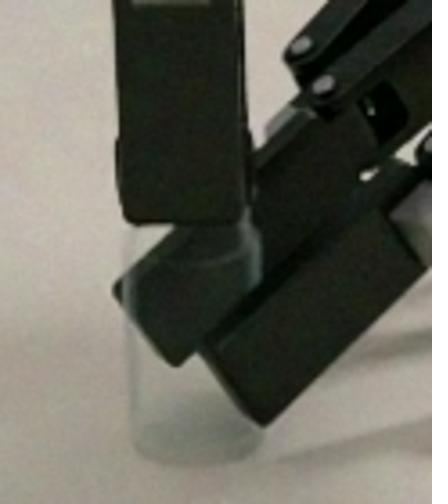

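Call:
move --target '[0,0,0,0,0,0,-1,0,-1,0,0,0.0133,0,0,0,-1,0,-1]' --speed 0.006 --stop_force 4

Scene clock: 437.27 s.
left_arm: end_effector_position=(+0.4768, -0.0563, +0.0395) position_measured=185 object_status=2 end_effector_quat_wxyz=(+0.233, +0.764, -0.407, +0.443) | right_arm: end_effector_position=(+0.4922, -0.0754, +0.0951) position_measured=186 object_status=2 end_effector_quat_wxyz=(+0.000, +0.707, -0.707, -0.001)
Joint positions: left_arm=[-0.949 -0.847 2.101 -3.872 -1.586 3.155] | right_arm=[0.374 -1.158 1.538 -1.951 -1.57 5.119]
Joint torques (N m): left_arm=[0.94 -35.37 -4.31 -1.77 0.24 -0.23] | right_arm=[-6.47 -49.57 -32.55 -0.36 0.58 -0.75]
Wrist force (N): left_arm=[3.9 -1.5 -2.6] | right_arm=[1.8 1.7 -4.0]
Wrist torque (N m): left_arm=[-0.10 -0.01 0.05] | right_arm=[-0.50 -0.72 0.30]
Wrist force, peak (N): left_arm=[4.0 -2.2 -5.7] | right_arm=[1.4 2.8 -7.5]
Hand target: left_arm +0.4768, -0.0563, +0.0395; +0.233, +0.764, -0.407, +0.443 | right_arm +0.4922, -0.0754, +0.0951; +0.000, +0.707, -0.707, -0.001 (not the last commanded pose)
Off the commanded pose: left_arm 0.000 m, 0 deg | right_arm 0.004 m, 0 deg.
move: contact (right_arm)

Call:
move --target '[0,0,0,0,0,0,-1,0,-1,0,0,0,0,0,-0.25,-1,0,-1]' --speed 0.3

Call:
move --target '[0,0,0,0,0,0,-1,0,-1,0,0,0,0,0,-0.25,-1,0,-1]' --speed 0.3

Call:
move --target '[0,0,0,0,0,0,-1,0,-1,0,0,0,0,0,-0.25,-1,0,-1]' --speed 0.3

Call:
move --target '[0,0,0,0,0,0,-1,0,-1,0,0,0,0,0,-0.25,-1,0,-1]' --speed 0.3

Scene clock: 439.60 s.
left_arm: end_effector_position=(+0.4768, -0.0563, +0.0395) position_measured=185 object_status=2 end_effector_quat_wxyz=(+0.233, +0.764, -0.407, +0.443) | right_arm: end_effector_position=(+0.4922, -0.0754, +0.0951) position_measured=186 object_status=2 end_effector_quat_wxyz=(+0.000, +0.924, -0.383, +0.000)
Joint positions: left_arm=[-0.949 -0.847 2.101 -3.872 -1.586 3.155] | right_arm=[0.374 -1.158 1.538 -1.951 -1.57 4.334]
Joint torques (N m): left_arm=[-0.03 -34.64 -3.05 -1.15 0.96 -0.17] | right_arm=[-10.23 -52.71 -16.23 -2.91 1.52 -2.08]
Wrist force (N): left_arm=[3.6 -1.8 -5.7] | right_arm=[1.7 1.2 -0.2]
Wrist torque (N m): left_arm=[-0.13 0.01 0.05] | right_arm=[-0.47 -0.78 0.41]
Wrist force, peak (N): left_arm=[3.7 -1.8 -5.7] | right_arm=[1.6 1.7 -4.4]
Hand target: left_arm +0.4768, -0.0563, +0.0395; +0.233, +0.764, -0.407, +0.443 | right_arm +0.4922, -0.0754, +0.0951; +0.000, +0.924, -0.382, +0.000
Off the commanded pose: left_arm 0.000 m, 0 deg | right_arm 0.000 m, 0 deg.
move: done

Scene clock: 441.67 s.
left_arm: end_effector_position=(+0.4768, -0.0563, +0.0395) position_measured=185 object_status=2 end_effector_quat_wxyz=(+0.233, +0.764, -0.407, +0.443) | right_arm: end_effector_position=(+0.4922, -0.0754, +0.0951) position_measured=186 object_status=2 end_effector_quat_wxyz=(+0.000, +1.000, +0.000, +0.000)
Joint positions: left_arm=[-0.949 -0.847 2.101 -3.872 -1.586 3.155] | right_arm=[0.374 -1.158 1.538 -1.951 -1.57 3.548]
Joint torques (N m): left_arm=[-0.21 -34.75 -1.94 -1.12 1.55 -0.14] | right_arm=[-12.97 -50.41 -15.54 -4.02 1.1 -2.13]
Wrist force (N): left_arm=[3.5 -2.0 -4.2] | right_arm=[1.8 1.4 -1.1]
Wrist torque (N m): left_arm=[-0.13 0.00 0.06] | right_arm=[-0.41 -0.79 0.41]
Wrist force, peak (N): left_arm=[3.7 -1.8 -5.8] | right_arm=[1.9 1.1 -1.4]
Hand target: left_arm +0.4768, -0.0563, +0.0395; +0.233, +0.764, -0.407, +0.443 | right_arm +0.4922, -0.0754, +0.0951; +0.000, +1.000, +0.000, +0.000
Off the commanded pose: left_arm 0.000 m, 0 deg | right_arm 0.000 m, 0 deg.
move: done

Scene clock: 443.73 s.
left_arm: end_effector_position=(+0.4768, -0.0563, +0.0395) position_measured=185 object_status=2 end_effector_quat_wxyz=(+0.233, +0.764, -0.407, +0.443) | right_arm: end_effector_position=(+0.4922, -0.0754, +0.0951) position_measured=186 object_status=2 end_effector_quat_wxyz=(-0.001, +0.924, +0.383, +0.000)
Joint positions: left_arm=[-0.949 -0.847 2.101 -3.872 -1.586 3.155] | right_arm=[0.374 -1.158 1.538 -1.951 -1.57 2.763]
Joint torques (N m): left_arm=[-1.77 -35.83 -0.2 -0.98 1.95 -0.23] | right_arm=[-10.25 -52.8 -15.94 -2.77 1.46 -2.13]
Wrist force (N): left_arm=[3.5 -2.0 -5.4] | right_arm=[2.0 1.4 -0.1]
Wrist torque (N m): left_arm=[-0.16 0.02 0.05] | right_arm=[-0.44 -0.82 0.42]
Wrist force, peak (N): left_arm=[3.9 -1.9 -5.7] | right_arm=[2.0 1.7 0.0]
Hand target: left_arm +0.4768, -0.0563, +0.0395; +0.233, +0.764, -0.407, +0.443 | right_arm +0.4922, -0.0754, +0.0951; -0.001, +0.924, +0.383, +0.000
Off the commanded pose: left_arm 0.000 m, 0 deg | right_arm 0.000 m, 0 deg.
move: done

Scene clock: 445.80 s.
left_arm: end_effector_position=(+0.4768, -0.0563, +0.0395) position_measured=185 object_status=2 end_effector_quat_wxyz=(+0.233, +0.764, -0.407, +0.443) | right_arm: end_effector_position=(+0.4922, -0.0754, +0.0951) position_measured=186 object_status=2 end_effector_quat_wxyz=(-0.001, +0.707, +0.707, +0.000) end_effector_velocity=(-0.001, +0.000, +0.000) end_effector_angular_velocity=(+0.000, +0.001, +0.005)
Joint positions: left_arm=[-0.949 -0.847 2.101 -3.872 -1.586 3.155] | right_arm=[0.374 -1.158 1.538 -1.951 -1.57 1.978]
Joint velocities: left_arm=[within noise] | right_arm=[0 0 0.001 0.001 0 -0.005]
Joint torques (N m): left_arm=[-1.99 -35.33 -0.34 -1 1.9 -0.27] | right_arm=[-11.58 -52.22 -17.59 -4.4 1.3 -1.99]
Wrist force (N): left_arm=[3.6 -1.9 -5.5] | right_arm=[1.9 1.0 -0.2]
Wrist torque (N m): left_arm=[-0.13 0.04 0.05] | right_arm=[-0.49 -0.79 0.44]
Wrist force, peak (N): left_arm=[3.9 -1.9 -5.7] | right_arm=[2.2 1.6 -0.1]
Hand target: left_arm +0.4768, -0.0563, +0.0395; +0.233, +0.764, -0.407, +0.443 | right_arm +0.4922, -0.0754, +0.0951; -0.001, +0.707, +0.707, +0.000
Off the commanded pose: left_arm 0.000 m, 0 deg | right_arm 0.000 m, 0 deg.
move: done

Call:
move --target '[0,0,0,0,0,0,-1,0,-1,0,0,0.0067,0,0,0,-1,0,-1]' --speed 0.006 --stop_force 4

Call:
move --target '[0,0,0,0,0,0,-1,0,-1,0,0,0,0,0,-0.25,-1,0,-1]' --speed 0.3

Call:
move --target '[0,0,0,0,0,0,-1,0,-1,0,0,0.0067,0,0,0,-1,0,-1]' --speed 0.006 --stop_force 4

Call:
move --target '[0,0,0,0,0,0,-1,0,-1,0,0,0,0,0,-0.25,-1,0,-1]' --speed 0.3

Call:
move --target '[0,0,0,0,0,0,-1,0,-1,0,0,0.0067,0,0,0,-1,0,-1]' --speed 0.006 --stop_force 4

Scene clock: 447.67 s.
left_arm: end_effector_position=(+0.4768, -0.0563, +0.0395) position_measured=185 object_status=2 end_effector_quat_wxyz=(+0.233, +0.764, -0.407, +0.443) | right_arm: end_effector_position=(+0.4922, -0.0754, +0.0945) position_measured=186 object_status=2 end_effector_quat_wxyz=(-0.001, +0.707, +0.707, +0.000)
Joint positions: left_arm=[-0.949 -0.847 2.101 -3.872 -1.586 3.155] | right_arm=[0.374 -1.158 1.539 -1.952 -1.57 1.977]
Joint torques (N m): left_arm=[-2.97 -35.84 -0.05 -1.15 0.54 -0.33] | right_arm=[-10.42 -49.73 -33.8 -0.79 1.16 -1.8]
Wrist force (N): left_arm=[3.5 -3.1 -4.2] | right_arm=[0.3 -0.1 -3.3]
Wrist torque (N m): left_arm=[-0.15 -0.03 0.00] | right_arm=[-0.42 -0.86 0.44]
Wrist force, peak (N): left_arm=[3.9 -1.8 -5.8] | right_arm=[0.5 -0.9 -7.8]
Hand target: left_arm +0.4768, -0.0563, +0.0395; +0.233, +0.764, -0.407, +0.443 | right_arm +0.4922, -0.0754, +0.0945; -0.001, +0.707, +0.707, +0.000 (not the last commanded pose)
Off the commanded pose: left_arm 0.000 m, 0 deg | right_arm 0.003 m, 0 deg.
move: contact (right_arm)

Scene clock: 449.73 s.
left_arm: end_effector_position=(+0.4768, -0.0563, +0.0395) position_measured=185 object_status=2 end_effector_quat_wxyz=(+0.233, +0.764, -0.407, +0.443) | right_arm: end_effector_position=(+0.4922, -0.0754, +0.0945) position_measured=186 object_status=2 end_effector_quat_wxyz=(+0.000, +0.383, +0.924, +0.000)
Joint positions: left_arm=[-0.949 -0.847 2.101 -3.872 -1.586 3.155] | right_arm=[0.374 -1.158 1.539 -1.953 -1.57 1.192]
Joint torques (N m): left_arm=[-4.2 -34.38 -0.52 -1.7 -1.09 -0.38] | right_arm=[-13.12 -46.42 -13.42 -2.61 0.79 -2.13]
Wrist force (N): left_arm=[3.9 -2.8 2.6] | right_arm=[4.1 -0.7 -10.0]
Wrist torque (N m): left_arm=[-0.05 -0.07 0.01] | right_arm=[-0.28 -0.78 0.45]
Wrist force, peak (N): left_arm=[3.7 -4.6 2.6] | right_arm=[3.9 -2.6 -11.2]
Hand target: left_arm +0.4768, -0.0563, +0.0395; +0.233, +0.764, -0.407, +0.443 | right_arm +0.4922, -0.0754, +0.0945; +0.000, +0.382, +0.924, +0.000
Off the commanded pose: left_arm 0.000 m, 0 deg | right_arm 0.000 m, 0 deg.
move: done

Scene clock: 451.07 s.
left_arm: end_effector_position=(+0.4768, -0.0563, +0.0395) position_measured=185 object_status=2 end_effector_quat_wxyz=(+0.233, +0.764, -0.407, +0.443) | right_arm: end_effector_position=(+0.4922, -0.0754, +0.0943) position_measured=186 object_status=2 end_effector_quat_wxyz=(+0.000, +0.382, +0.924, +0.000)
Joint positions: left_arm=[-0.949 -0.847 2.101 -3.872 -1.586 3.155] | right_arm=[0.374 -1.157 1.54 -1.953 -1.57 1.192]
Joint torques (N m): left_arm=[-3.72 -33.96 -1.25 -2.71 -2.17 -0.42] | right_arm=[-10.7 -42.48 -28.68 -0.51 1.02 -0.33]
Wrist force (N): left_arm=[4.2 -2.9 3.1] | right_arm=[4.1 -1.6 -13.8]
Wrist torque (N m): left_arm=[-0.08 -0.12 0.02] | right_arm=[-0.24 -0.80 0.43]
Wrist force, peak (N): left_arm=[4.2 -4.1 4.6] | right_arm=[4.4 -2.9 -16.5]
Hand target: left_arm +0.4768, -0.0563, +0.0395; +0.233, +0.764, -0.407, +0.443 | right_arm +0.4922, -0.0754, +0.0944; +0.000, +0.382, +0.924, +0.000 (not the last commanded pose)
Off the commanded pose: left_arm 0.000 m, 0 deg | right_arm 0.004 m, 0 deg.
move: contact (right_arm)

Scene clock: 453.13 s.
left_arm: end_effector_position=(+0.4768, -0.0563, +0.0395) position_measured=185 object_status=2 end_effector_quat_wxyz=(+0.233, +0.764, -0.407, +0.443) | right_arm: end_effector_position=(+0.4922, -0.0754, +0.0944) position_measured=186 object_status=2 end_effector_quat_wxyz=(+0.000, +0.000, +1.000, +0.001)
Joint positions: left_arm=[-0.949 -0.847 2.101 -3.872 -1.586 3.155] | right_arm=[0.374 -1.157 1.54 -1.953 -1.57 0.407]
Joint torques (N m): left_arm=[-3.5 -35.97 -0.69 -4.53 -3.27 -0.44] | right_arm=[-11.52 -39.57 -7.45 -1.23 1.97 -1.95]
Wrist force (N): left_arm=[3.3 -2.5 3.7] | right_arm=[3.6 -0.8 -21.0]
Wrist torque (N m): left_arm=[0.05 -0.15 0.06] | right_arm=[-0.13 -0.71 0.49]
Wrist force, peak (N): left_arm=[3.7 -3.0 5.3] | right_arm=[4.3 -2.4 -22.6]
Hand target: left_arm +0.4768, -0.0563, +0.0395; +0.233, +0.764, -0.407, +0.443 | right_arm +0.4922, -0.0754, +0.0944; +0.000, +0.000, +1.000, +0.001
Off the commanded pose: left_arm 0.000 m, 0 deg | right_arm 0.000 m, 0 deg.
move: done

Scene clock: 454.60 s.
left_arm: end_effector_position=(+0.4768, -0.0563, +0.0395) position_measured=185 object_status=2 end_effector_quat_wxyz=(+0.233, +0.764, -0.407, +0.443) | right_arm: end_effector_position=(+0.4922, -0.0754, +0.0940) position_measured=186 object_status=2 end_effector_quat_wxyz=(+0.000, +0.000, +1.000, +0.001)
Joint positions: left_arm=[-0.949 -0.847 2.101 -3.872 -1.586 3.155] | right_arm=[0.374 -1.157 1.54 -1.954 -1.57 0.407]
Joint torques (N m): left_arm=[-5.41 -35.34 -0.11 -4.86 -1.88 -0.42] | right_arm=[-9.05 -39.87 -25.15 0.53 1.54 -0.99]
Wrist force (N): left_arm=[3.9 -1.8 3.0] | right_arm=[2.9 0.1 -20.8]
Wrist torque (N m): left_arm=[-0.02 -0.14 0.09] | right_arm=[-0.14 -0.72 0.45]
Wrist force, peak (N): left_arm=[4.3 -3.0 6.6] | right_arm=[4.2 -1.5 -28.2]
Hand target: left_arm +0.4768, -0.0563, +0.0395; +0.233, +0.764, -0.407, +0.443 | right_arm +0.4922, -0.0754, +0.0940; +0.000, +0.000, +1.000, +0.001 (not the last commanded pose)
Off the commanded pose: left_arm 0.000 m, 0 deg | right_arm 0.004 m, 0 deg.
move: contact (right_arm)

Call:
move --pt "0 0 0 0 0 0 -1 0 -1 0 0 -0.001 0 0 0 -1 0 -1" --pt "0 0 0 0 0 0 -1 0 -1 0 0 -0.001 0 0 0.25 -1 0 -1" --speed 0.3

Call:
move --target '[0,0,0,0,0,0,-1,0,-1,0,0,0,0,0,0.25,-1,0,-1]' --speed 0.3

Call:
move --target '[0,0,0,0,0,0,-1,0,-1,0,0,0,0,0,0.25,-1,0,-1]' --speed 0.3

Call:
move --target '[0,0,0,0,0,0,-1,0,-1,0,0,0,0,0,0.25,-1,0,-1]' --speed 0.3

Scene clock: 458.20 s.
left_arm: end_effector_position=(+0.4768, -0.0563, +0.0395) position_measured=185 object_status=2 end_effector_quat_wxyz=(+0.233, +0.764, -0.407, +0.443) | right_arm: end_effector_position=(+0.4922, -0.0754, +0.0946) position_measured=186 object_status=2 end_effector_quat_wxyz=(+0.000, +0.382, +0.924, +0.000)
Joint positions: left_arm=[-0.949 -0.847 2.101 -3.872 -1.586 3.155] | right_arm=[0.374 -1.158 1.54 -1.953 -1.57 1.192]
Joint torques (N m): left_arm=[-6.55 -33.91 -5.4 -1.06 0.89 -0.39] | right_arm=[11.21 -31.63 -33.22 -0.28 -1.36 2.43]
Wrist force (N): left_arm=[4.0 -1.7 -6.2] | right_arm=[1.6 1.5 0.1]
Wrist torque (N m): left_arm=[-0.13 0.02 0.05] | right_arm=[-0.42 -0.76 0.29]
Wrist force, peak (N): left_arm=[3.8 -1.0 -7.5] | right_arm=[2.8 0.1 -21.2]
Hand target: left_arm +0.4768, -0.0563, +0.0395; +0.233, +0.764, -0.407, +0.443 | right_arm +0.4922, -0.0754, +0.0946; +0.000, +0.383, +0.924, +0.000
Off the commanded pose: left_arm 0.000 m, 0 deg | right_arm 0.000 m, 0 deg.
move: done

Scene clock: 460.27 s.
left_arm: end_effector_position=(+0.4768, -0.0563, +0.0395) position_measured=185 object_status=2 end_effector_quat_wxyz=(+0.233, +0.764, -0.407, +0.443) | right_arm: end_effector_position=(+0.4922, -0.0754, +0.0946) position_measured=186 object_status=2 end_effector_quat_wxyz=(+0.000, +0.707, +0.707, +0.000)
Joint positions: left_arm=[-0.949 -0.847 2.101 -3.872 -1.586 3.155] | right_arm=[0.374 -1.158 1.54 -1.953 -1.57 1.977]
Joint torques (N m): left_arm=[-6.06 -35.86 -9.93 -0.64 2.22 -0.52] | right_arm=[10.27 -32.9 -33.31 -0.52 -1.15 2.33]
Wrist force (N): left_arm=[4.3 -1.9 -5.3] | right_arm=[1.9 1.2 0.1]
Wrist torque (N m): left_arm=[-0.16 0.03 0.05] | right_arm=[-0.44 -0.81 0.31]
Wrist force, peak (N): left_arm=[4.1 -0.7 -8.3] | right_arm=[2.1 1.4 0.0]
Hand target: left_arm +0.4768, -0.0563, +0.0395; +0.233, +0.764, -0.407, +0.443 | right_arm +0.4922, -0.0754, +0.0946; +0.000, +0.707, +0.707, +0.000
Off the commanded pose: left_arm 0.000 m, 0 deg | right_arm 0.000 m, 0 deg.
move: done

Scene clock: 462.33 s.
left_arm: end_effector_position=(+0.4768, -0.0563, +0.0395) position_measured=185 object_status=2 end_effector_quat_wxyz=(+0.233, +0.764, -0.407, +0.443) | right_arm: end_effector_position=(+0.4922, -0.0754, +0.0946) position_measured=186 object_status=2 end_effector_quat_wxyz=(-0.001, +0.924, +0.383, +0.000)
Joint positions: left_arm=[-0.949 -0.847 2.101 -3.872 -1.586 3.155] | right_arm=[0.374 -1.158 1.54 -1.953 -1.57 2.762]
Joint torques (N m): left_arm=[-7.14 -34.2 -14.64 -0.66 1.99 -0.49] | right_arm=[11.35 -31.65 -33.62 -0.36 -1.54 1.99]
Wrist force (N): left_arm=[4.2 -1.8 -5.5] | right_arm=[2.1 1.4 0.0]
Wrist torque (N m): left_arm=[-0.12 0.05 0.05] | right_arm=[-0.44 -0.84 0.30]
Wrist force, peak (N): left_arm=[3.9 -1.7 -7.7] | right_arm=[2.3 1.7 0.0]
Hand target: left_arm +0.4768, -0.0563, +0.0395; +0.233, +0.764, -0.407, +0.443 | right_arm +0.4922, -0.0754, +0.0946; -0.001, +0.924, +0.383, +0.000
Off the commanded pose: left_arm 0.000 m, 0 deg | right_arm 0.000 m, 0 deg.
move: done

Scene clock: 464.40 s.
left_arm: end_effector_position=(+0.4768, -0.0563, +0.0395) position_measured=185 object_status=2 end_effector_quat_wxyz=(+0.233, +0.764, -0.407, +0.443) | right_arm: end_effector_position=(+0.4922, -0.0754, +0.0946) position_measured=186 object_status=2 end_effector_quat_wxyz=(-0.001, +1.000, +0.000, +0.000)
Joint positions: left_arm=[-0.949 -0.847 2.101 -3.872 -1.586 3.155] | right_arm=[0.374 -1.158 1.54 -1.953 -1.57 3.548]
Joint torques (N m): left_arm=[-6.19 -34.98 -15.06 -0.72 2.11 -0.48] | right_arm=[11.43 -29.87 -31.63 -0.35 -0.55 2.4]
Wrist force (N): left_arm=[3.7 -2.3 -6.7] | right_arm=[1.7 3.5 -3.5]
Wrist torque (N m): left_arm=[-0.14 0.02 0.04] | right_arm=[-0.58 -0.73 0.26]
Wrist force, peak (N): left_arm=[3.9 -2.2 -6.8] | right_arm=[2.7 3.4 -3.8]
Hand target: left_arm +0.4768, -0.0563, +0.0395; +0.233, +0.764, -0.407, +0.443 | right_arm +0.4922, -0.0754, +0.0946; -0.001, +1.000, +0.000, +0.000
Off the commanded pose: left_arm 0.000 m, 0 deg | right_arm 0.000 m, 0 deg.
move: done

Call:
move --target '[0,0,0,0,0,0,-1,0,-1,0,0,-0.003,0,0,0,-1,0,-1]' --speed 0.006 --stop_force 8

Scene clock: 467.77 s.
left_arm: end_effector_position=(+0.4768, -0.0563, +0.0395) position_measured=185 object_status=2 end_effector_quat_wxyz=(+0.233, +0.764, -0.407, +0.443) | right_arm: end_effector_position=(+0.4922, -0.0754, +0.0964) position_measured=186 object_status=2 end_effector_quat_wxyz=(-0.001, +1.000, +0.000, +0.000)
Joint positions: left_arm=[-0.949 -0.847 2.101 -3.872 -1.586 3.155] | right_arm=[0.374 -1.159 1.537 -1.949 -1.57 3.548]
Joint torques (N m): left_arm=[-6.59 -35.17 -13.91 -0.83 1.91 -0.6] | right_arm=[6.18 -51.92 -33.42 -0.54 -0.89 2.35]
Wrist force (N): left_arm=[4.5 -1.6 -5.6] | right_arm=[2.0 1.2 -0.1]
Wrist torque (N m): left_arm=[-0.09 0.02 0.05] | right_arm=[-0.49 -0.80 0.29]
Wrist force, peak (N): left_arm=[4.1 -2.1 -8.3] | right_arm=[2.1 3.9 -4.1]
Hand target: left_arm +0.4768, -0.0563, +0.0395; +0.233, +0.764, -0.407, +0.443 | right_arm +0.4922, -0.0754, +0.0964; -0.001, +1.000, +0.000, +0.000
Off the commanded pose: left_arm 0.000 m, 0 deg | right_arm 0.000 m, 0 deg.
move: done

Call:
move --pt "0 0 0 0 0 0 -1 0 -1 0 0 0 0 0 -0.5 -1 0 -1" --pt "0 0 0 0 0 0 -1 0 -1 0 0 0 0 0 -0.95 -1 0 -1" --pt "0 0 0 0 0 0 -1 0 -1 0 0 0 0 0 0.55 -1 0 -1" --pt "0 0 0 0 0 0 -1 0 -1 0 0 0 0 0 0.05 -1 0 -1" --pt "0 0 0 0 0 0 -1 0 -1 0 0 0 0 0 -0.45 -1 0 -1" --pt "0 0 0 0 0 0 -1 0 -1 0 0 0 0 0 -0.75 -1 0 -1" --speed 0.7

Call:
move --target '[0,0,0,0,0,0,-1,0,-1,0,0,0.0067,0,0,0,-1,0,-1]' --speed 0.006 --stop_force 4

Scene clock: 480.03 s.
left_arm: end_effector_position=(+0.4768, -0.0563, +0.0395) position_measured=185 object_status=2 end_effector_quat_wxyz=(+0.233, +0.764, -0.407, +0.443) | right_arm: end_effector_position=(+0.4922, -0.0754, +0.0964) position_measured=186 object_status=2 end_effector_quat_wxyz=(+0.000, +0.588, +0.809, +0.000)
Joint positions: left_arm=[-0.949 -0.847 2.101 -3.872 -1.586 3.155] | right_arm=[0.374 -1.159 1.537 -1.949 -1.57 -4.619]
Joint torques (N m): left_arm=[-6.92 -35.37 -11.37 -3.89 -0.66 -0.77] | right_arm=[-11.77 -51.52 -16.03 -0.53 1.37 -1.9]
Wrist force (N): left_arm=[3.7 -0.9 -6.5] | right_arm=[1.9 1.2 -0.1]
Wrist torque (N m): left_arm=[-0.13 0.02 0.03] | right_arm=[-0.46 -0.79 0.43]
Wrist force, peak (N): left_arm=[4.0 -1.1 -6.7] | right_arm=[-3.2 3.4 -0.1]
Hand target: left_arm +0.4768, -0.0563, +0.0395; +0.233, +0.764, -0.407, +0.443 | right_arm +0.4922, -0.0754, +0.0964; +0.000, +0.588, +0.809, +0.000 (not the last commanded pose)
Off the commanded pose: left_arm 0.000 m, 0 deg | right_arm 0.000 m, 27 deg.
move: off_target (right_arm; path cut at 10 s); path passed 5 of 6 targets

Scene clock: 481.80 s.
left_arm: end_effector_position=(+0.4768, -0.0563, +0.0395) position_measured=185 object_status=2 end_effector_quat_wxyz=(+0.233, +0.764, -0.407, +0.443) | right_arm: end_effector_position=(+0.4922, -0.0754, +0.0942) position_measured=186 object_status=2 end_effector_quat_wxyz=(+0.000, +0.588, +0.809, +0.000)
Joint positions: left_arm=[-0.949 -0.847 2.101 -3.872 -1.586 3.155] | right_arm=[0.374 -1.158 1.54 -1.954 -1.57 -4.62]
Joint torques (N m): left_arm=[-5.3 -34.39 -11.11 -3.59 -0.96 -0.78] | right_arm=[-11.33 -49.91 -31.51 -0.31 0.8 -1.9]
Wrist force (N): left_arm=[4.2 -1.5 -3.4] | right_arm=[1.4 0.5 -4.6]
Wrist torque (N m): left_arm=[-0.17 0.02 0.02] | right_arm=[-0.35 -0.85 0.43]
Wrist force, peak (N): left_arm=[3.8 -1.1 -6.6] | right_arm=[1.7 -1.0 -9.3]
Hand target: left_arm +0.4768, -0.0563, +0.0395; +0.233, +0.764, -0.407, +0.443 | right_arm +0.4922, -0.0754, +0.0942; +0.000, +0.588, +0.809, +0.000 (not the last commanded pose)
Off the commanded pose: left_arm 0.000 m, 0 deg | right_arm 0.002 m, 0 deg.
move: contact (right_arm)

Call:
move --target '[0,0,0,0,0,0,-1,0,-1,0,0,0.0005,0,0,0.25,-1,0,-1]' --speed 0.3

Call:
move --target '[0,0,0,0,0,0,-1,0,-1,0,0,0.0005,0,0,0.25,-1,0,-1]' --speed 0.3

Scene clock: 484.10 s.
left_arm: end_effector_position=(+0.4768, -0.0563, +0.0395) position_measured=185 object_status=2 end_effector_quat_wxyz=(+0.233, +0.764, -0.407, +0.443) | right_arm: end_effector_position=(+0.4922, -0.0754, +0.0939) position_measured=186 object_status=2 end_effector_quat_wxyz=(-0.001, +0.852, +0.523, +0.000) end_effector_velocity=(-0.001, +0.000, -0.001) end_effector_angular_velocity=(-0.002, +0.003, -0.004)
Joint positions: left_arm=[-0.949 -0.847 2.101 -3.872 -1.586 3.155] | right_arm=[0.374 -1.157 1.541 -1.954 -1.57 -3.835]
Joint velocities: left_arm=[within noise] | right_arm=[0 0 0.001 0.002 0 0.005]
Joint torques (N m): left_arm=[-6.03 -35.36 -10.22 -3.14 -1.72 -0.6] | right_arm=[13.85 -28.31 -30.1 0.06 -0.17 2.67]
Wrist force (N): left_arm=[3.4 -1.6 -6.1] | right_arm=[-1.1 2.7 -8.6]
Wrist torque (N m): left_arm=[-0.19 -0.01 0.05] | right_arm=[-0.54 -0.95 0.28]
Wrist force, peak (N): left_arm=[3.6 -1.6 -6.8] | right_arm=[-1.2 3.1 -8.8]
Hand target: left_arm +0.4768, -0.0563, +0.0395; +0.233, +0.764, -0.407, +0.443 | right_arm +0.4922, -0.0754, +0.0939; -0.001, +0.853, +0.523, +0.000
Off the commanded pose: left_arm 0.000 m, 0 deg | right_arm 0.000 m, 0 deg.
move: done

Scene clock: 486.17 s.
left_arm: end_effector_position=(+0.4768, -0.0563, +0.0395) position_measured=185 object_status=2 end_effector_quat_wxyz=(+0.233, +0.764, -0.407, +0.443) | right_arm: end_effector_position=(+0.4922, -0.0754, +0.0936) position_measured=186 object_status=2 end_effector_quat_wxyz=(-0.001, +0.988, +0.157, +0.000)
Joint positions: left_arm=[-0.949 -0.847 2.101 -3.872 -1.586 3.155] | right_arm=[0.374 -1.157 1.541 -1.955 -1.57 -3.049]
Joint torques (N m): left_arm=[-5.36 -35.78 -9.66 -2.83 -1.14 -0.7] | right_arm=[14.35 -21.08 -25.6 0.87 -0.18 2.65]
Wrist force (N): left_arm=[3.6 -0.6 -1.6] | right_arm=[1.4 4.9 -18.2]
Wrist torque (N m): left_arm=[-0.21 -0.04 0.12] | right_arm=[-0.79 -0.99 0.18]
Wrist force, peak (N): left_arm=[3.2 -1.6 -6.9] | right_arm=[1.0 4.8 -18.5]
Hand target: left_arm +0.4768, -0.0563, +0.0395; +0.233, +0.764, -0.407, +0.443 | right_arm +0.4922, -0.0754, +0.0936; -0.001, +0.988, +0.157, +0.000
Off the commanded pose: left_arm 0.000 m, 0 deg | right_arm 0.000 m, 0 deg.
move: done

Call:
move --target '[0,0,0,0,0,0,-1,0,-1,0,0,-0.0005,0,0,0.25,-1,0,-1]' --speed 0.3

Call:
move --target '[0,0,0,0,0,0,-1,0,-1,0,0,0.0,0,0,0.25,-1,0,-1]' --speed 0.3

Call:
move --target '[0,0,0,0,0,0,-1,0,-1,0,0,0.0,0,0,0.25,-1,0,-1]' --speed 0.3

Call:
move --target '[0,0,0,0,0,0,-1,0,-1,0,0,0.0,0,0,0.25,-1,0,-1]' --speed 0.3

Call:
move --target '[0,0,0,0,0,0,-1,0,-1,0,0,0.0,0,0,0.25,-1,0,-1]' --speed 0.3

Call:
move --target '[0,0,0,0,0,0,-1,0,-1,0,0,0.0,0,0,0.25,-1,0,-1]' --speed 0.3

Scene clock: 488.70 s.
left_arm: end_effector_position=(+0.4768, -0.0563, +0.0395) position_measured=185 object_status=2 end_effector_quat_wxyz=(+0.233, +0.764, -0.407, +0.443) | right_arm: end_effector_position=(+0.4922, -0.0754, +0.0939) position_measured=186 object_status=2 end_effector_quat_wxyz=(-0.001, +0.972, -0.233, +0.000)
Joint positions: left_arm=[-0.949 -0.847 2.101 -3.872 -1.586 3.155] | right_arm=[0.374 -1.157 1.54 -1.954 -1.57 -2.264]
Joint torques (N m): left_arm=[-6.95 -33.71 -7.08 -2.32 -0.34 -0.87] | right_arm=[16.95 -20.52 -27.89 -1.06 1.68 2.66]
Wrist force (N): left_arm=[2.0 -4.6 -11.1] | right_arm=[4.8 13.1 -20.7]
Wrist torque (N m): left_arm=[-0.48 -0.02 0.02] | right_arm=[-1.01 -0.70 -0.13]
Wrist force, peak (N): left_arm=[2.1 -2.3 -15.4] | right_arm=[0.8 13.3 -26.9]
Hand target: left_arm +0.4768, -0.0563, +0.0395; +0.233, +0.764, -0.407, +0.443 | right_arm +0.4922, -0.0754, +0.0939; -0.001, +0.972, -0.233, +0.000
Off the commanded pose: left_arm 0.000 m, 0 deg | right_arm 0.000 m, 0 deg.
move: done

Scene clock: 490.77 s.
left_arm: end_effector_position=(+0.4768, -0.0563, +0.0395) position_measured=185 object_status=2 end_effector_quat_wxyz=(+0.233, +0.764, -0.407, +0.443) | right_arm: end_effector_position=(+0.4922, -0.0754, +0.0939) position_measured=186 object_status=2 end_effector_quat_wxyz=(+0.000, +0.809, -0.588, +0.000)
Joint positions: left_arm=[-0.949 -0.847 2.101 -3.872 -1.586 3.155] | right_arm=[0.374 -1.157 1.541 -1.954 -1.57 -1.479]
Joint torques (N m): left_arm=[-6.16 -34.64 -7.11 -1.79 0.58 -0.89] | right_arm=[14.68 -22.42 -30.92 -0.21 0.35 2.24]
Wrist force (N): left_arm=[2.6 -3.4 -7.6] | right_arm=[8.3 4.6 -16.2]
Wrist torque (N m): left_arm=[-0.19 -0.02 0.05] | right_arm=[-0.68 -0.64 0.12]
Wrist force, peak (N): left_arm=[2.2 -5.5 -12.2] | right_arm=[7.5 11.4 -21.7]
Hand target: left_arm +0.4768, -0.0563, +0.0395; +0.233, +0.764, -0.407, +0.443 | right_arm +0.4922, -0.0754, +0.0939; +0.000, +0.809, -0.588, +0.000
Off the commanded pose: left_arm 0.000 m, 0 deg | right_arm 0.000 m, 0 deg.
move: done

Scene clock: 492.83 s.
left_arm: end_effector_position=(+0.4768, -0.0563, +0.0395) position_measured=185 object_status=2 end_effector_quat_wxyz=(+0.233, +0.764, -0.407, +0.443) | right_arm: end_effector_position=(+0.4922, -0.0754, +0.0939) position_measured=186 object_status=2 end_effector_quat_wxyz=(+0.000, -0.523, +0.852, +0.001)
Joint positions: left_arm=[-0.949 -0.847 2.101 -3.872 -1.586 3.155] | right_arm=[0.374 -1.157 1.541 -1.954 -1.57 -0.693]
Joint torques (N m): left_arm=[-5.53 -34.68 -6.33 -1.59 1.53 -0.69] | right_arm=[12.82 -28.05 -30.06 0.72 -0.67 2.52]
Wrist force (N): left_arm=[3.6 -1.5 -5.5] | right_arm=[2.3 -0.7 -7.5]
Wrist torque (N m): left_arm=[-0.09 -0.02 0.15] | right_arm=[-0.42 -0.74 0.27]
Wrist force, peak (N): left_arm=[2.3 -4.3 -12.3] | right_arm=[10.6 5.5 -19.3]
Hand target: left_arm +0.4768, -0.0563, +0.0395; +0.233, +0.764, -0.407, +0.443 | right_arm +0.4922, -0.0754, +0.0939; +0.000, -0.523, +0.853, +0.001
Off the commanded pose: left_arm 0.000 m, 0 deg | right_arm 0.000 m, 0 deg.
move: done

Scene clock: 494.90 s.
left_arm: end_effector_position=(+0.4768, -0.0563, +0.0395) position_measured=185 object_status=2 end_effector_quat_wxyz=(+0.233, +0.764, -0.407, +0.443) | right_arm: end_effector_position=(+0.4922, -0.0754, +0.0939) position_measured=186 object_status=2 end_effector_quat_wxyz=(+0.000, -0.157, +0.988, +0.001)
Joint positions: left_arm=[-0.949 -0.847 2.101 -3.872 -1.586 3.155] | right_arm=[0.374 -1.157 1.541 -1.954 -1.57 0.092]
Joint torques (N m): left_arm=[-5.25 -34.72 -4.83 -1.14 2.07 -0.65] | right_arm=[13.26 -24.97 -28.57 1.33 -0.29 2.46]
Wrist force (N): left_arm=[3.6 -1.1 -4.7] | right_arm=[0.0 -1.2 -11.8]
Wrist torque (N m): left_arm=[-0.09 -0.06 0.19] | right_arm=[-0.31 -0.77 0.25]
Wrist force, peak (N): left_arm=[3.6 -1.9 -5.5] | right_arm=[-1.0 -0.5 -12.6]
Hand target: left_arm +0.4768, -0.0563, +0.0395; +0.233, +0.764, -0.407, +0.443 | right_arm +0.4922, -0.0754, +0.0939; +0.000, -0.157, +0.988, +0.001
Off the commanded pose: left_arm 0.000 m, 0 deg | right_arm 0.000 m, 0 deg.
move: done

Scene clock: 496.97 s.
left_arm: end_effector_position=(+0.4768, -0.0563, +0.0395) position_measured=185 object_status=2 end_effector_quat_wxyz=(+0.233, +0.764, -0.407, +0.443) | right_arm: end_effector_position=(+0.4922, -0.0754, +0.0939) position_measured=186 object_status=2 end_effector_quat_wxyz=(+0.000, +0.233, +0.972, +0.001)
Joint positions: left_arm=[-0.949 -0.847 2.101 -3.872 -1.586 3.155] | right_arm=[0.374 -1.157 1.541 -1.954 -1.57 0.878]
Joint torques (N m): left_arm=[-5.64 -33.81 -3.44 -0.84 2.26 -0.96] | right_arm=[12.31 -23.9 -27.57 1.26 -0.42 2.71]
Wrist force (N): left_arm=[3.4 -1.5 -4.6] | right_arm=[-1.2 0.7 -12.1]
Wrist torque (N m): left_arm=[-0.12 -0.02 0.19] | right_arm=[-0.31 -0.86 0.24]
Wrist force, peak (N): left_arm=[3.3 -1.7 -4.9] | right_arm=[-2.2 0.6 -15.0]
Hand target: left_arm +0.4768, -0.0563, +0.0395; +0.233, +0.764, -0.407, +0.443 | right_arm +0.4922, -0.0754, +0.0939; +0.000, +0.233, +0.972, +0.001
Off the commanded pose: left_arm 0.000 m, 0 deg | right_arm 0.000 m, 0 deg.
move: done

Scene clock: 499.03 s.
left_arm: end_effector_position=(+0.4768, -0.0563, +0.0395) position_measured=185 object_status=2 end_effector_quat_wxyz=(+0.233, +0.764, -0.407, +0.443) | right_arm: end_effector_position=(+0.4922, -0.0754, +0.0939) position_measured=186 object_status=2 end_effector_quat_wxyz=(+0.000, +0.588, +0.809, +0.000)
Joint positions: left_arm=[-0.949 -0.847 2.101 -3.872 -1.586 3.155] | right_arm=[0.374 -1.157 1.541 -1.954 -1.57 1.663]
Joint torques (N m): left_arm=[-6.25 -36.29 -2.94 -0.79 0.31 -0.93] | right_arm=[11.63 -29.5 -30.67 0.01 -0.24 2.34]
Wrist force (N): left_arm=[3.5 -2.8 -6.5] | right_arm=[-0.5 1.3 -6.8]
Wrist torque (N m): left_arm=[-0.12 -0.02 0.09] | right_arm=[-0.31 -0.89 0.29]
Wrist force, peak (N): left_arm=[3.7 -2.8 -6.6] | right_arm=[-1.7 -0.7 -14.7]
Hand target: left_arm +0.4768, -0.0563, +0.0395; +0.233, +0.764, -0.407, +0.443 | right_arm +0.4922, -0.0754, +0.0939; +0.000, +0.588, +0.809, +0.000
Off the commanded pose: left_arm 0.000 m, 0 deg | right_arm 0.000 m, 0 deg.
move: done

Call:
move --target '[0,0,0,0,0,0,-1,0,-1,0,0,-0.006,0,0,0,-1,0,-1]' --speed 0.006 --stop_force 15

Scene clock: 500.77 s.
left_arm: end_effector_position=(+0.4768, -0.0563, +0.0395) position_measured=185 object_status=2 end_effector_quat_wxyz=(+0.233, +0.764, -0.407, +0.443) | right_arm: end_effector_position=(+0.4922, -0.0754, +0.0975) position_measured=186 object_status=2 end_effector_quat_wxyz=(+0.000, +0.588, +0.809, +0.000)
Joint positions: left_arm=[-0.949 -0.847 2.101 -3.872 -1.586 3.155] | right_arm=[0.374 -1.16 1.535 -1.946 -1.57 1.663]
Joint torques (N m): left_arm=[-5.86 -34.21 -2.36 -0.89 -1.59 -0.79] | right_arm=[4.14 -51.62 -33.36 -0.47 -0.66 2.19]
Wrist force (N): left_arm=[4.3 -2.2 -5.9] | right_arm=[1.8 1.2 0.0]
Wrist torque (N m): left_arm=[-0.14 0.03 0.06] | right_arm=[-0.45 -0.76 0.31]
Wrist force, peak (N): left_arm=[4.6 -2.2 -6.4] | right_arm=[-0.6 1.1 -7.0]
Hand target: left_arm +0.4768, -0.0563, +0.0395; +0.233, +0.764, -0.407, +0.443 | right_arm +0.4922, -0.0754, +0.0975; +0.000, +0.588, +0.809, +0.000
Off the commanded pose: left_arm 0.000 m, 0 deg | right_arm 0.000 m, 0 deg.
move: done

Call:
move --target '[0,0,0,0,0,0,-1,0,-1,0,0,0,0,0,0.6,-1,0,-1]' --speed 0.5

Call:
move --target '[0,0,0,0,0,0,-1,0,-1,0.004,0,0,0,0,0,-1,0,-1]' --speed 0.004 --stop_force 4

Scene clock: 504.77 s.
left_arm: end_effector_position=(+0.4768, -0.0563, +0.0395) position_measured=185 object_status=2 end_effector_quat_wxyz=(+0.233, +0.764, -0.407, +0.443) | right_arm: end_effector_position=(+0.4922, -0.0754, +0.0975) position_measured=186 object_status=2 end_effector_quat_wxyz=(-0.001, +1.000, +0.000, +0.000)
Joint positions: left_arm=[-0.949 -0.847 2.101 -3.872 -1.586 3.155] | right_arm=[0.374 -1.16 1.535 -1.946 -1.57 3.548]
Joint torques (N m): left_arm=[-5.03 -34.23 -2.05 -1.11 -2.32 -0.94] | right_arm=[10.79 -31.95 -34.8 -0.48 -1.38 2.38]
Wrist force (N): left_arm=[4.5 -2.0 -6.1] | right_arm=[1.8 1.5 -0.2]
Wrist torque (N m): left_arm=[-0.09 0.01 0.06] | right_arm=[-0.43 -0.78 0.29]
Wrist force, peak (N): left_arm=[4.6 -2.3 -6.3] | right_arm=[2.0 1.8 -0.2]
Hand target: left_arm +0.4768, -0.0563, +0.0395; +0.233, +0.764, -0.407, +0.443 | right_arm +0.4922, -0.0754, +0.0975; -0.001, +1.000, +0.000, +0.000
Off the commanded pose: left_arm 0.000 m, 0 deg | right_arm 0.000 m, 0 deg.
move: done

Scene clock: 506.33 s.
left_arm: end_effector_position=(+0.4768, -0.0563, +0.0395) position_measured=185 object_status=2 end_effector_quat_wxyz=(+0.233, +0.764, -0.407, +0.443) | right_arm: end_effector_position=(+0.4927, -0.0753, +0.0975) position_measured=186 object_status=2 end_effector_quat_wxyz=(-0.001, +1.000, +0.000, +0.000)
Joint positions: left_arm=[-0.949 -0.847 2.101 -3.872 -1.586 3.155] | right_arm=[0.374 -1.159 1.534 -1.945 -1.57 3.548]
Joint torques (N m): left_arm=[-5.46 -33.7 -2.3 -0.94 -2.38 -1.02] | right_arm=[9.76 -53.35 -18.76 -6.03 -1.09 2.3]
Wrist force (N): left_arm=[4.4 -4.2 -2.3] | right_arm=[-2.4 1.5 0.2]
Wrist torque (N m): left_arm=[-0.09 0.02 -0.07] | right_arm=[-0.46 -0.83 0.29]
Wrist force, peak (N): left_arm=[4.6 -3.1 -5.8] | right_arm=[-4.6 1.3 -0.9]
Hand target: left_arm +0.4768, -0.0563, +0.0395; +0.233, +0.764, -0.407, +0.443 | right_arm +0.4927, -0.0753, +0.0975; -0.001, +1.000, +0.000, +0.000 (not the last commanded pose)
Off the commanded pose: left_arm 0.000 m, 0 deg | right_arm 0.002 m, 0 deg.
move: contact (right_arm)

Call:
move --target '[0,0,0,0,0,0,-1,0,-1,-0.005,0,0,0,0,0,-1,0,-1]' --speed 0.004 --stop_force 8

Call:
move --target '[0,0,0,0,0,0,-1,0,-1,0.0008,0,0,0,0,0,-1,0,-1]' --speed 0.004

Call:
move --target '[0,0,0,0,0,0,-1,0,-1,0,0.005,0,0,0,0,-1,0,-1]' --speed 0.004 --stop_force 4

Call:
move --target '[0,0,0,0,0,0,-1,0,-1,0,-0.005,0,0,0,0,-1,0,-1]' --speed 0.004 --stop_force 8

Scene clock: 508.10 s.
left_arm: end_effector_position=(+0.4768, -0.0563, +0.0395) position_measured=185 object_status=2 end_effector_quat_wxyz=(+0.233, +0.764, -0.407, +0.443) | right_arm: end_effector_position=(+0.4914, -0.0753, +0.0975) position_measured=186 object_status=2 end_effector_quat_wxyz=(-0.001, +1.000, +0.000, +0.000)
Joint positions: left_arm=[-0.949 -0.847 2.101 -3.872 -1.586 3.155] | right_arm=[0.375 -1.162 1.537 -1.946 -1.57 3.549]
Joint torques (N m): left_arm=[-6.23 -34.61 -2.61 -1.11 3.11 -1] | right_arm=[-7.3 -31.97 -33.34 0.18 0.55 -1.48]
Wrist force (N): left_arm=[4.9 -0.1 -5.8] | right_arm=[4.6 1.1 -0.9]
Wrist torque (N m): left_arm=[-0.21 0.11 0.11] | right_arm=[-0.44 -0.77 0.29]
Wrist force, peak (N): left_arm=[4.7 1.0 -8.8] | right_arm=[6.8 1.3 0.2]
Hand target: left_arm +0.4768, -0.0563, +0.0395; +0.233, +0.764, -0.407, +0.443 | right_arm +0.4914, -0.0753, +0.0975; -0.001, +1.000, +0.000, +0.000 (not the last commanded pose)
Off the commanded pose: left_arm 0.000 m, 0 deg | right_arm 0.002 m, 0 deg.
move: contact (right_arm)

Scene clock: 508.80 s.
left_arm: end_effector_position=(+0.4768, -0.0563, +0.0395) position_measured=185 object_status=2 end_effector_quat_wxyz=(+0.233, +0.764, -0.407, +0.443) | right_arm: end_effector_position=(+0.4918, -0.0753, +0.0975) position_measured=186 object_status=2 end_effector_quat_wxyz=(-0.001, +1.000, +0.000, +0.000)
Joint positions: left_arm=[-0.949 -0.847 2.101 -3.872 -1.586 3.155] | right_arm=[0.374 -1.161 1.536 -1.946 -1.57 3.549]
Joint torques (N m): left_arm=[-5.22 -35.19 -2.21 -0.96 2.27 -0.9] | right_arm=[-11.49 -31.82 -35.34 -0.27 0.84 -1.9]
Wrist force (N): left_arm=[5.2 -1.1 -4.0] | right_arm=[1.9 1.3 0.0]
Wrist torque (N m): left_arm=[-0.16 0.10 0.04] | right_arm=[-0.47 -0.78 0.33]
Wrist force, peak (N): left_arm=[4.9 0.1 -5.9] | right_arm=[4.5 1.4 -0.9]
Hand target: left_arm +0.4768, -0.0563, +0.0395; +0.233, +0.764, -0.407, +0.443 | right_arm +0.4919, -0.0753, +0.0975; -0.001, +1.000, +0.000, +0.000
Off the commanded pose: left_arm 0.000 m, 0 deg | right_arm 0.000 m, 0 deg.
move: done

Scene clock: 510.30 s.
left_arm: end_effector_position=(+0.4768, -0.0563, +0.0395) position_measured=185 object_status=2 end_effector_quat_wxyz=(+0.233, +0.764, -0.407, +0.443) | right_arm: end_effector_position=(+0.4918, -0.0759, +0.0974) position_measured=186 object_status=2 end_effector_quat_wxyz=(-0.001, +1.000, +0.000, +0.000)
Joint positions: left_arm=[-0.949 -0.847 2.101 -3.872 -1.586 3.155] | right_arm=[0.373 -1.161 1.537 -1.946 -1.57 3.548]
Joint torques (N m): left_arm=[-5.37 -34.74 -1.98 -0.95 -0.23 -0.96] | right_arm=[10.03 -30.73 -31.85 0.17 -1.81 2.32]
Wrist force (N): left_arm=[4.4 0.2 -3.4] | right_arm=[3.0 -0.9 -0.9]
Wrist torque (N m): left_arm=[-0.19 0.00 0.11] | right_arm=[-0.36 -0.77 0.41]
Wrist force, peak (N): left_arm=[5.3 -1.1 -4.2] | right_arm=[3.1 -3.3 0.5]
Hand target: left_arm +0.4768, -0.0563, +0.0395; +0.233, +0.764, -0.407, +0.443 | right_arm +0.4918, -0.0759, +0.0974; -0.001, +1.000, +0.000, +0.000 (not the last commanded pose)
Off the commanded pose: left_arm 0.000 m, 0 deg | right_arm 0.002 m, 0 deg.
move: contact (right_arm)

Scene clock: 512.00 s.
left_arm: end_effector_position=(+0.4768, -0.0563, +0.0395) position_measured=185 object_status=2 end_effector_quat_wxyz=(+0.233, +0.764, -0.407, +0.443) | right_arm: end_effector_position=(+0.4919, -0.0745, +0.0974) position_measured=186 object_status=2 end_effector_quat_wxyz=(+0.000, +1.000, +0.000, +0.000)
Joint positions: left_arm=[-0.949 -0.847 2.101 -3.872 -1.586 3.155] | right_arm=[0.375 -1.16 1.534 -1.945 -1.57 3.55]
Joint torques (N m): left_arm=[-5.44 -35.26 -2.7 -1.06 -2.42 -1.12] | right_arm=[-9.5 -51.99 -17.15 -5.24 2.56 -2.19]
Wrist force (N): left_arm=[3.8 -1.6 -11.2] | right_arm=[3.4 5.4 0.0]
Wrist torque (N m): left_arm=[-0.15 0.11 -0.01] | right_arm=[-0.59 -0.74 0.29]
Wrist force, peak (N): left_arm=[3.3 -3.4 -14.4] | right_arm=[3.6 8.5 -2.3]
Hand target: left_arm +0.4768, -0.0563, +0.0395; +0.233, +0.764, -0.407, +0.443 | right_arm +0.4919, -0.0745, +0.0974; +0.000, +1.000, +0.000, +0.000 (not the last commanded pose)
Off the commanded pose: left_arm 0.000 m, 0 deg | right_arm 0.002 m, 0 deg.
move: contact (right_arm)

Call:
move --pt "0 0 0 0 0 0 -1 0 -1 0.0002 0.0012 0 0 0 0 -1 0 -1" --pt "0 0 0 0 0 0 -1 0 -1 0.0002 0.0012 -0.1 0 0 0 -1 0 -1" --speed '[0.01,0.1]' --cameras '["all"]'

Scene clock: 514.83 s.
left_arm: end_effector_position=(+0.4768, -0.0563, +0.0395) position_measured=185 object_status=2 end_effector_quat_wxyz=(+0.233, +0.764, -0.407, +0.443) | right_arm: end_effector_position=(+0.4920, -0.0753, +0.1573) position_measured=186 object_status=2 end_effector_quat_wxyz=(+0.000, +1.000, +0.000, +0.000)
Joint positions: left_arm=[-0.949 -0.847 2.101 -3.872 -1.586 3.155] | right_arm=[0.374 -1.203 1.436 -1.804 -1.57 3.549]
Joint torques (N m): left_arm=[-5.14 -35.35 -2.69 -0.82 -1.19 -1.02] | right_arm=[-11.83 -51.35 -34.61 -0.46 -0.53 -2.07]
Wrist force (N): left_arm=[4.9 -1.3 -4.2] | right_arm=[1.9 1.5 -0.2]
Wrist torque (N m): left_arm=[-0.13 0.08 0.04] | right_arm=[-0.42 -0.78 0.41]
Wrist force, peak (N): left_arm=[3.9 -1.8 -11.4] | right_arm=[3.5 5.5 -0.3]
Hand target: left_arm +0.4768, -0.0563, +0.0395; +0.233, +0.764, -0.407, +0.443 | right_arm +0.4920, -0.0753, +0.1574; +0.000, +1.000, +0.000, +0.000
Off the commanded pose: left_arm 0.000 m, 0 deg | right_arm 0.000 m, 0 deg.
move: done

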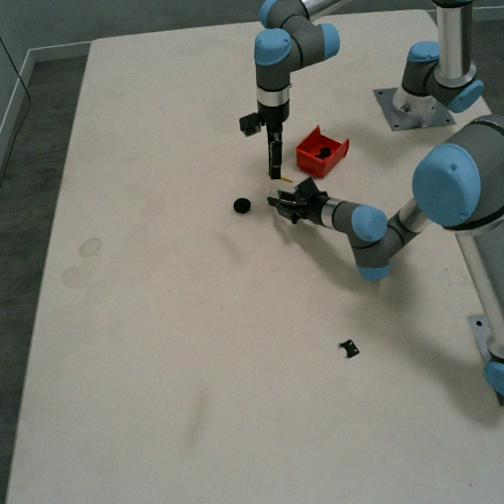

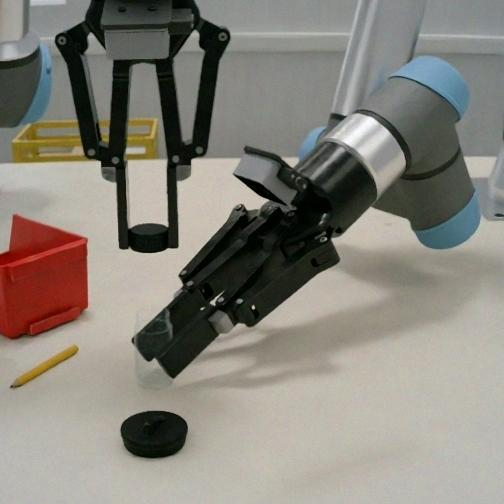

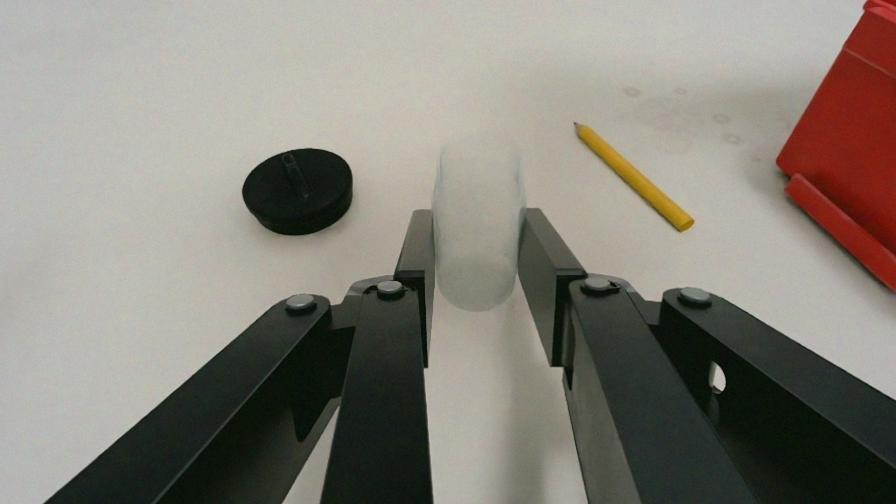

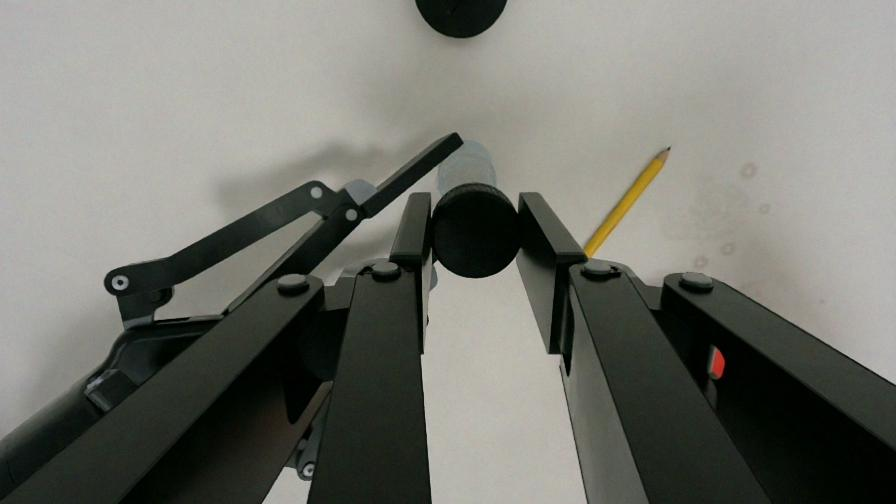

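Call:
move --pt "0 0 0 0 0 0 -1 0 -1 0.1133 0.3245 0.0 0 0 0 -1 0 -1" --pt "0 0 0 0 0 0 -1 0 -1 0.1133 0.3245 0.185 0 0 0 -1 0 -1" --speed '[0.25,0.2]' --blend '[0.03,0]'

Call:
move --target '[0,0,0,0,0,0,-1,0,-1,0,0,0.025,0,0,0,-1,0,-1]' --speed 0.008 --stop_force 4

Scene clock: 517.67 s.
left_arm: end_effector_position=(+0.4768, -0.0563, +0.0395) position_measured=185 object_status=2 end_effector_quat_wxyz=(+0.233, +0.764, -0.407, +0.443) | right_arm: end_effector_position=(+0.5600, -0.2699, +0.0464) position_measured=186 object_status=2 end_effector_quat_wxyz=(+0.000, +1.000, +0.000, +0.000)
Joint positions: left_arm=[-0.949 -0.847 2.101 -3.872 -1.586 3.155] | right_arm=[0.043 -1.161 1.681 -2.09 -1.57 3.217]
Joint torques (N m): left_arm=[-6 -34.89 -2.2 -1.14 1.51 -1.17] | right_arm=[-11.66 -28.68 -13.7 -5.37 1.1 -1.79]
Wrist force (N): left_arm=[4.6 -1.2 -4.0] | right_arm=[2.1 1.2 -0.2]
Wrist torque (N m): left_arm=[-0.11 0.12 0.04] | right_arm=[-0.48 -0.78 0.44]
Wrist force, peak (N): left_arm=[5.0 -1.4 -4.2] | right_arm=[2.7 2.7 -1.1]
Hand target: left_arm +0.4768, -0.0563, +0.0395; +0.233, +0.764, -0.407, +0.443 | right_arm +0.5600, -0.2699, +0.0462; +0.000, +1.000, +0.000, +0.000
Off the commanded pose: left_arm 0.000 m, 0 deg | right_arm 0.000 m, 0 deg.
move: done

Scene clock: 520.23 s.
left_arm: end_effector_position=(+0.4768, -0.0563, +0.0395) position_measured=185 object_status=2 end_effector_quat_wxyz=(+0.233, +0.764, -0.407, +0.443) | right_arm: end_effector_position=(+0.5600, -0.2699, +0.0363) position_measured=186 object_status=2 end_effector_quat_wxyz=(+0.000, +1.000, +0.000, +0.000)
Joint positions: left_arm=[-0.949 -0.847 2.101 -3.872 -1.586 3.155] | right_arm=[0.043 -1.149 1.692 -2.114 -1.57 3.217]
Joint torques (N m): left_arm=[-4.46 -34.35 -1.48 -0.96 2.02 -0.87] | right_arm=[-6.96 -48.57 -31.79 -0.01 0.5 -0.73]
Wrist force (N): left_arm=[4.9 -1.4 -4.2] | right_arm=[3.1 0.9 -3.5]
Wrist torque (N m): left_arm=[-0.14 0.08 0.04] | right_arm=[-0.44 -0.69 0.46]
Wrist force, peak (N): left_arm=[5.0 -1.5 -4.1] | right_arm=[-2.4 2.1 -15.0]
Hand target: left_arm +0.4768, -0.0563, +0.0395; +0.233, +0.764, -0.407, +0.443 | right_arm +0.5600, -0.2699, +0.0363; +0.000, +1.000, +0.000, +0.000 (not the last commanded pose)
Off the commanded pose: left_arm 0.000 m, 0 deg | right_arm 0.005 m, 0 deg.
move: contact (right_arm)


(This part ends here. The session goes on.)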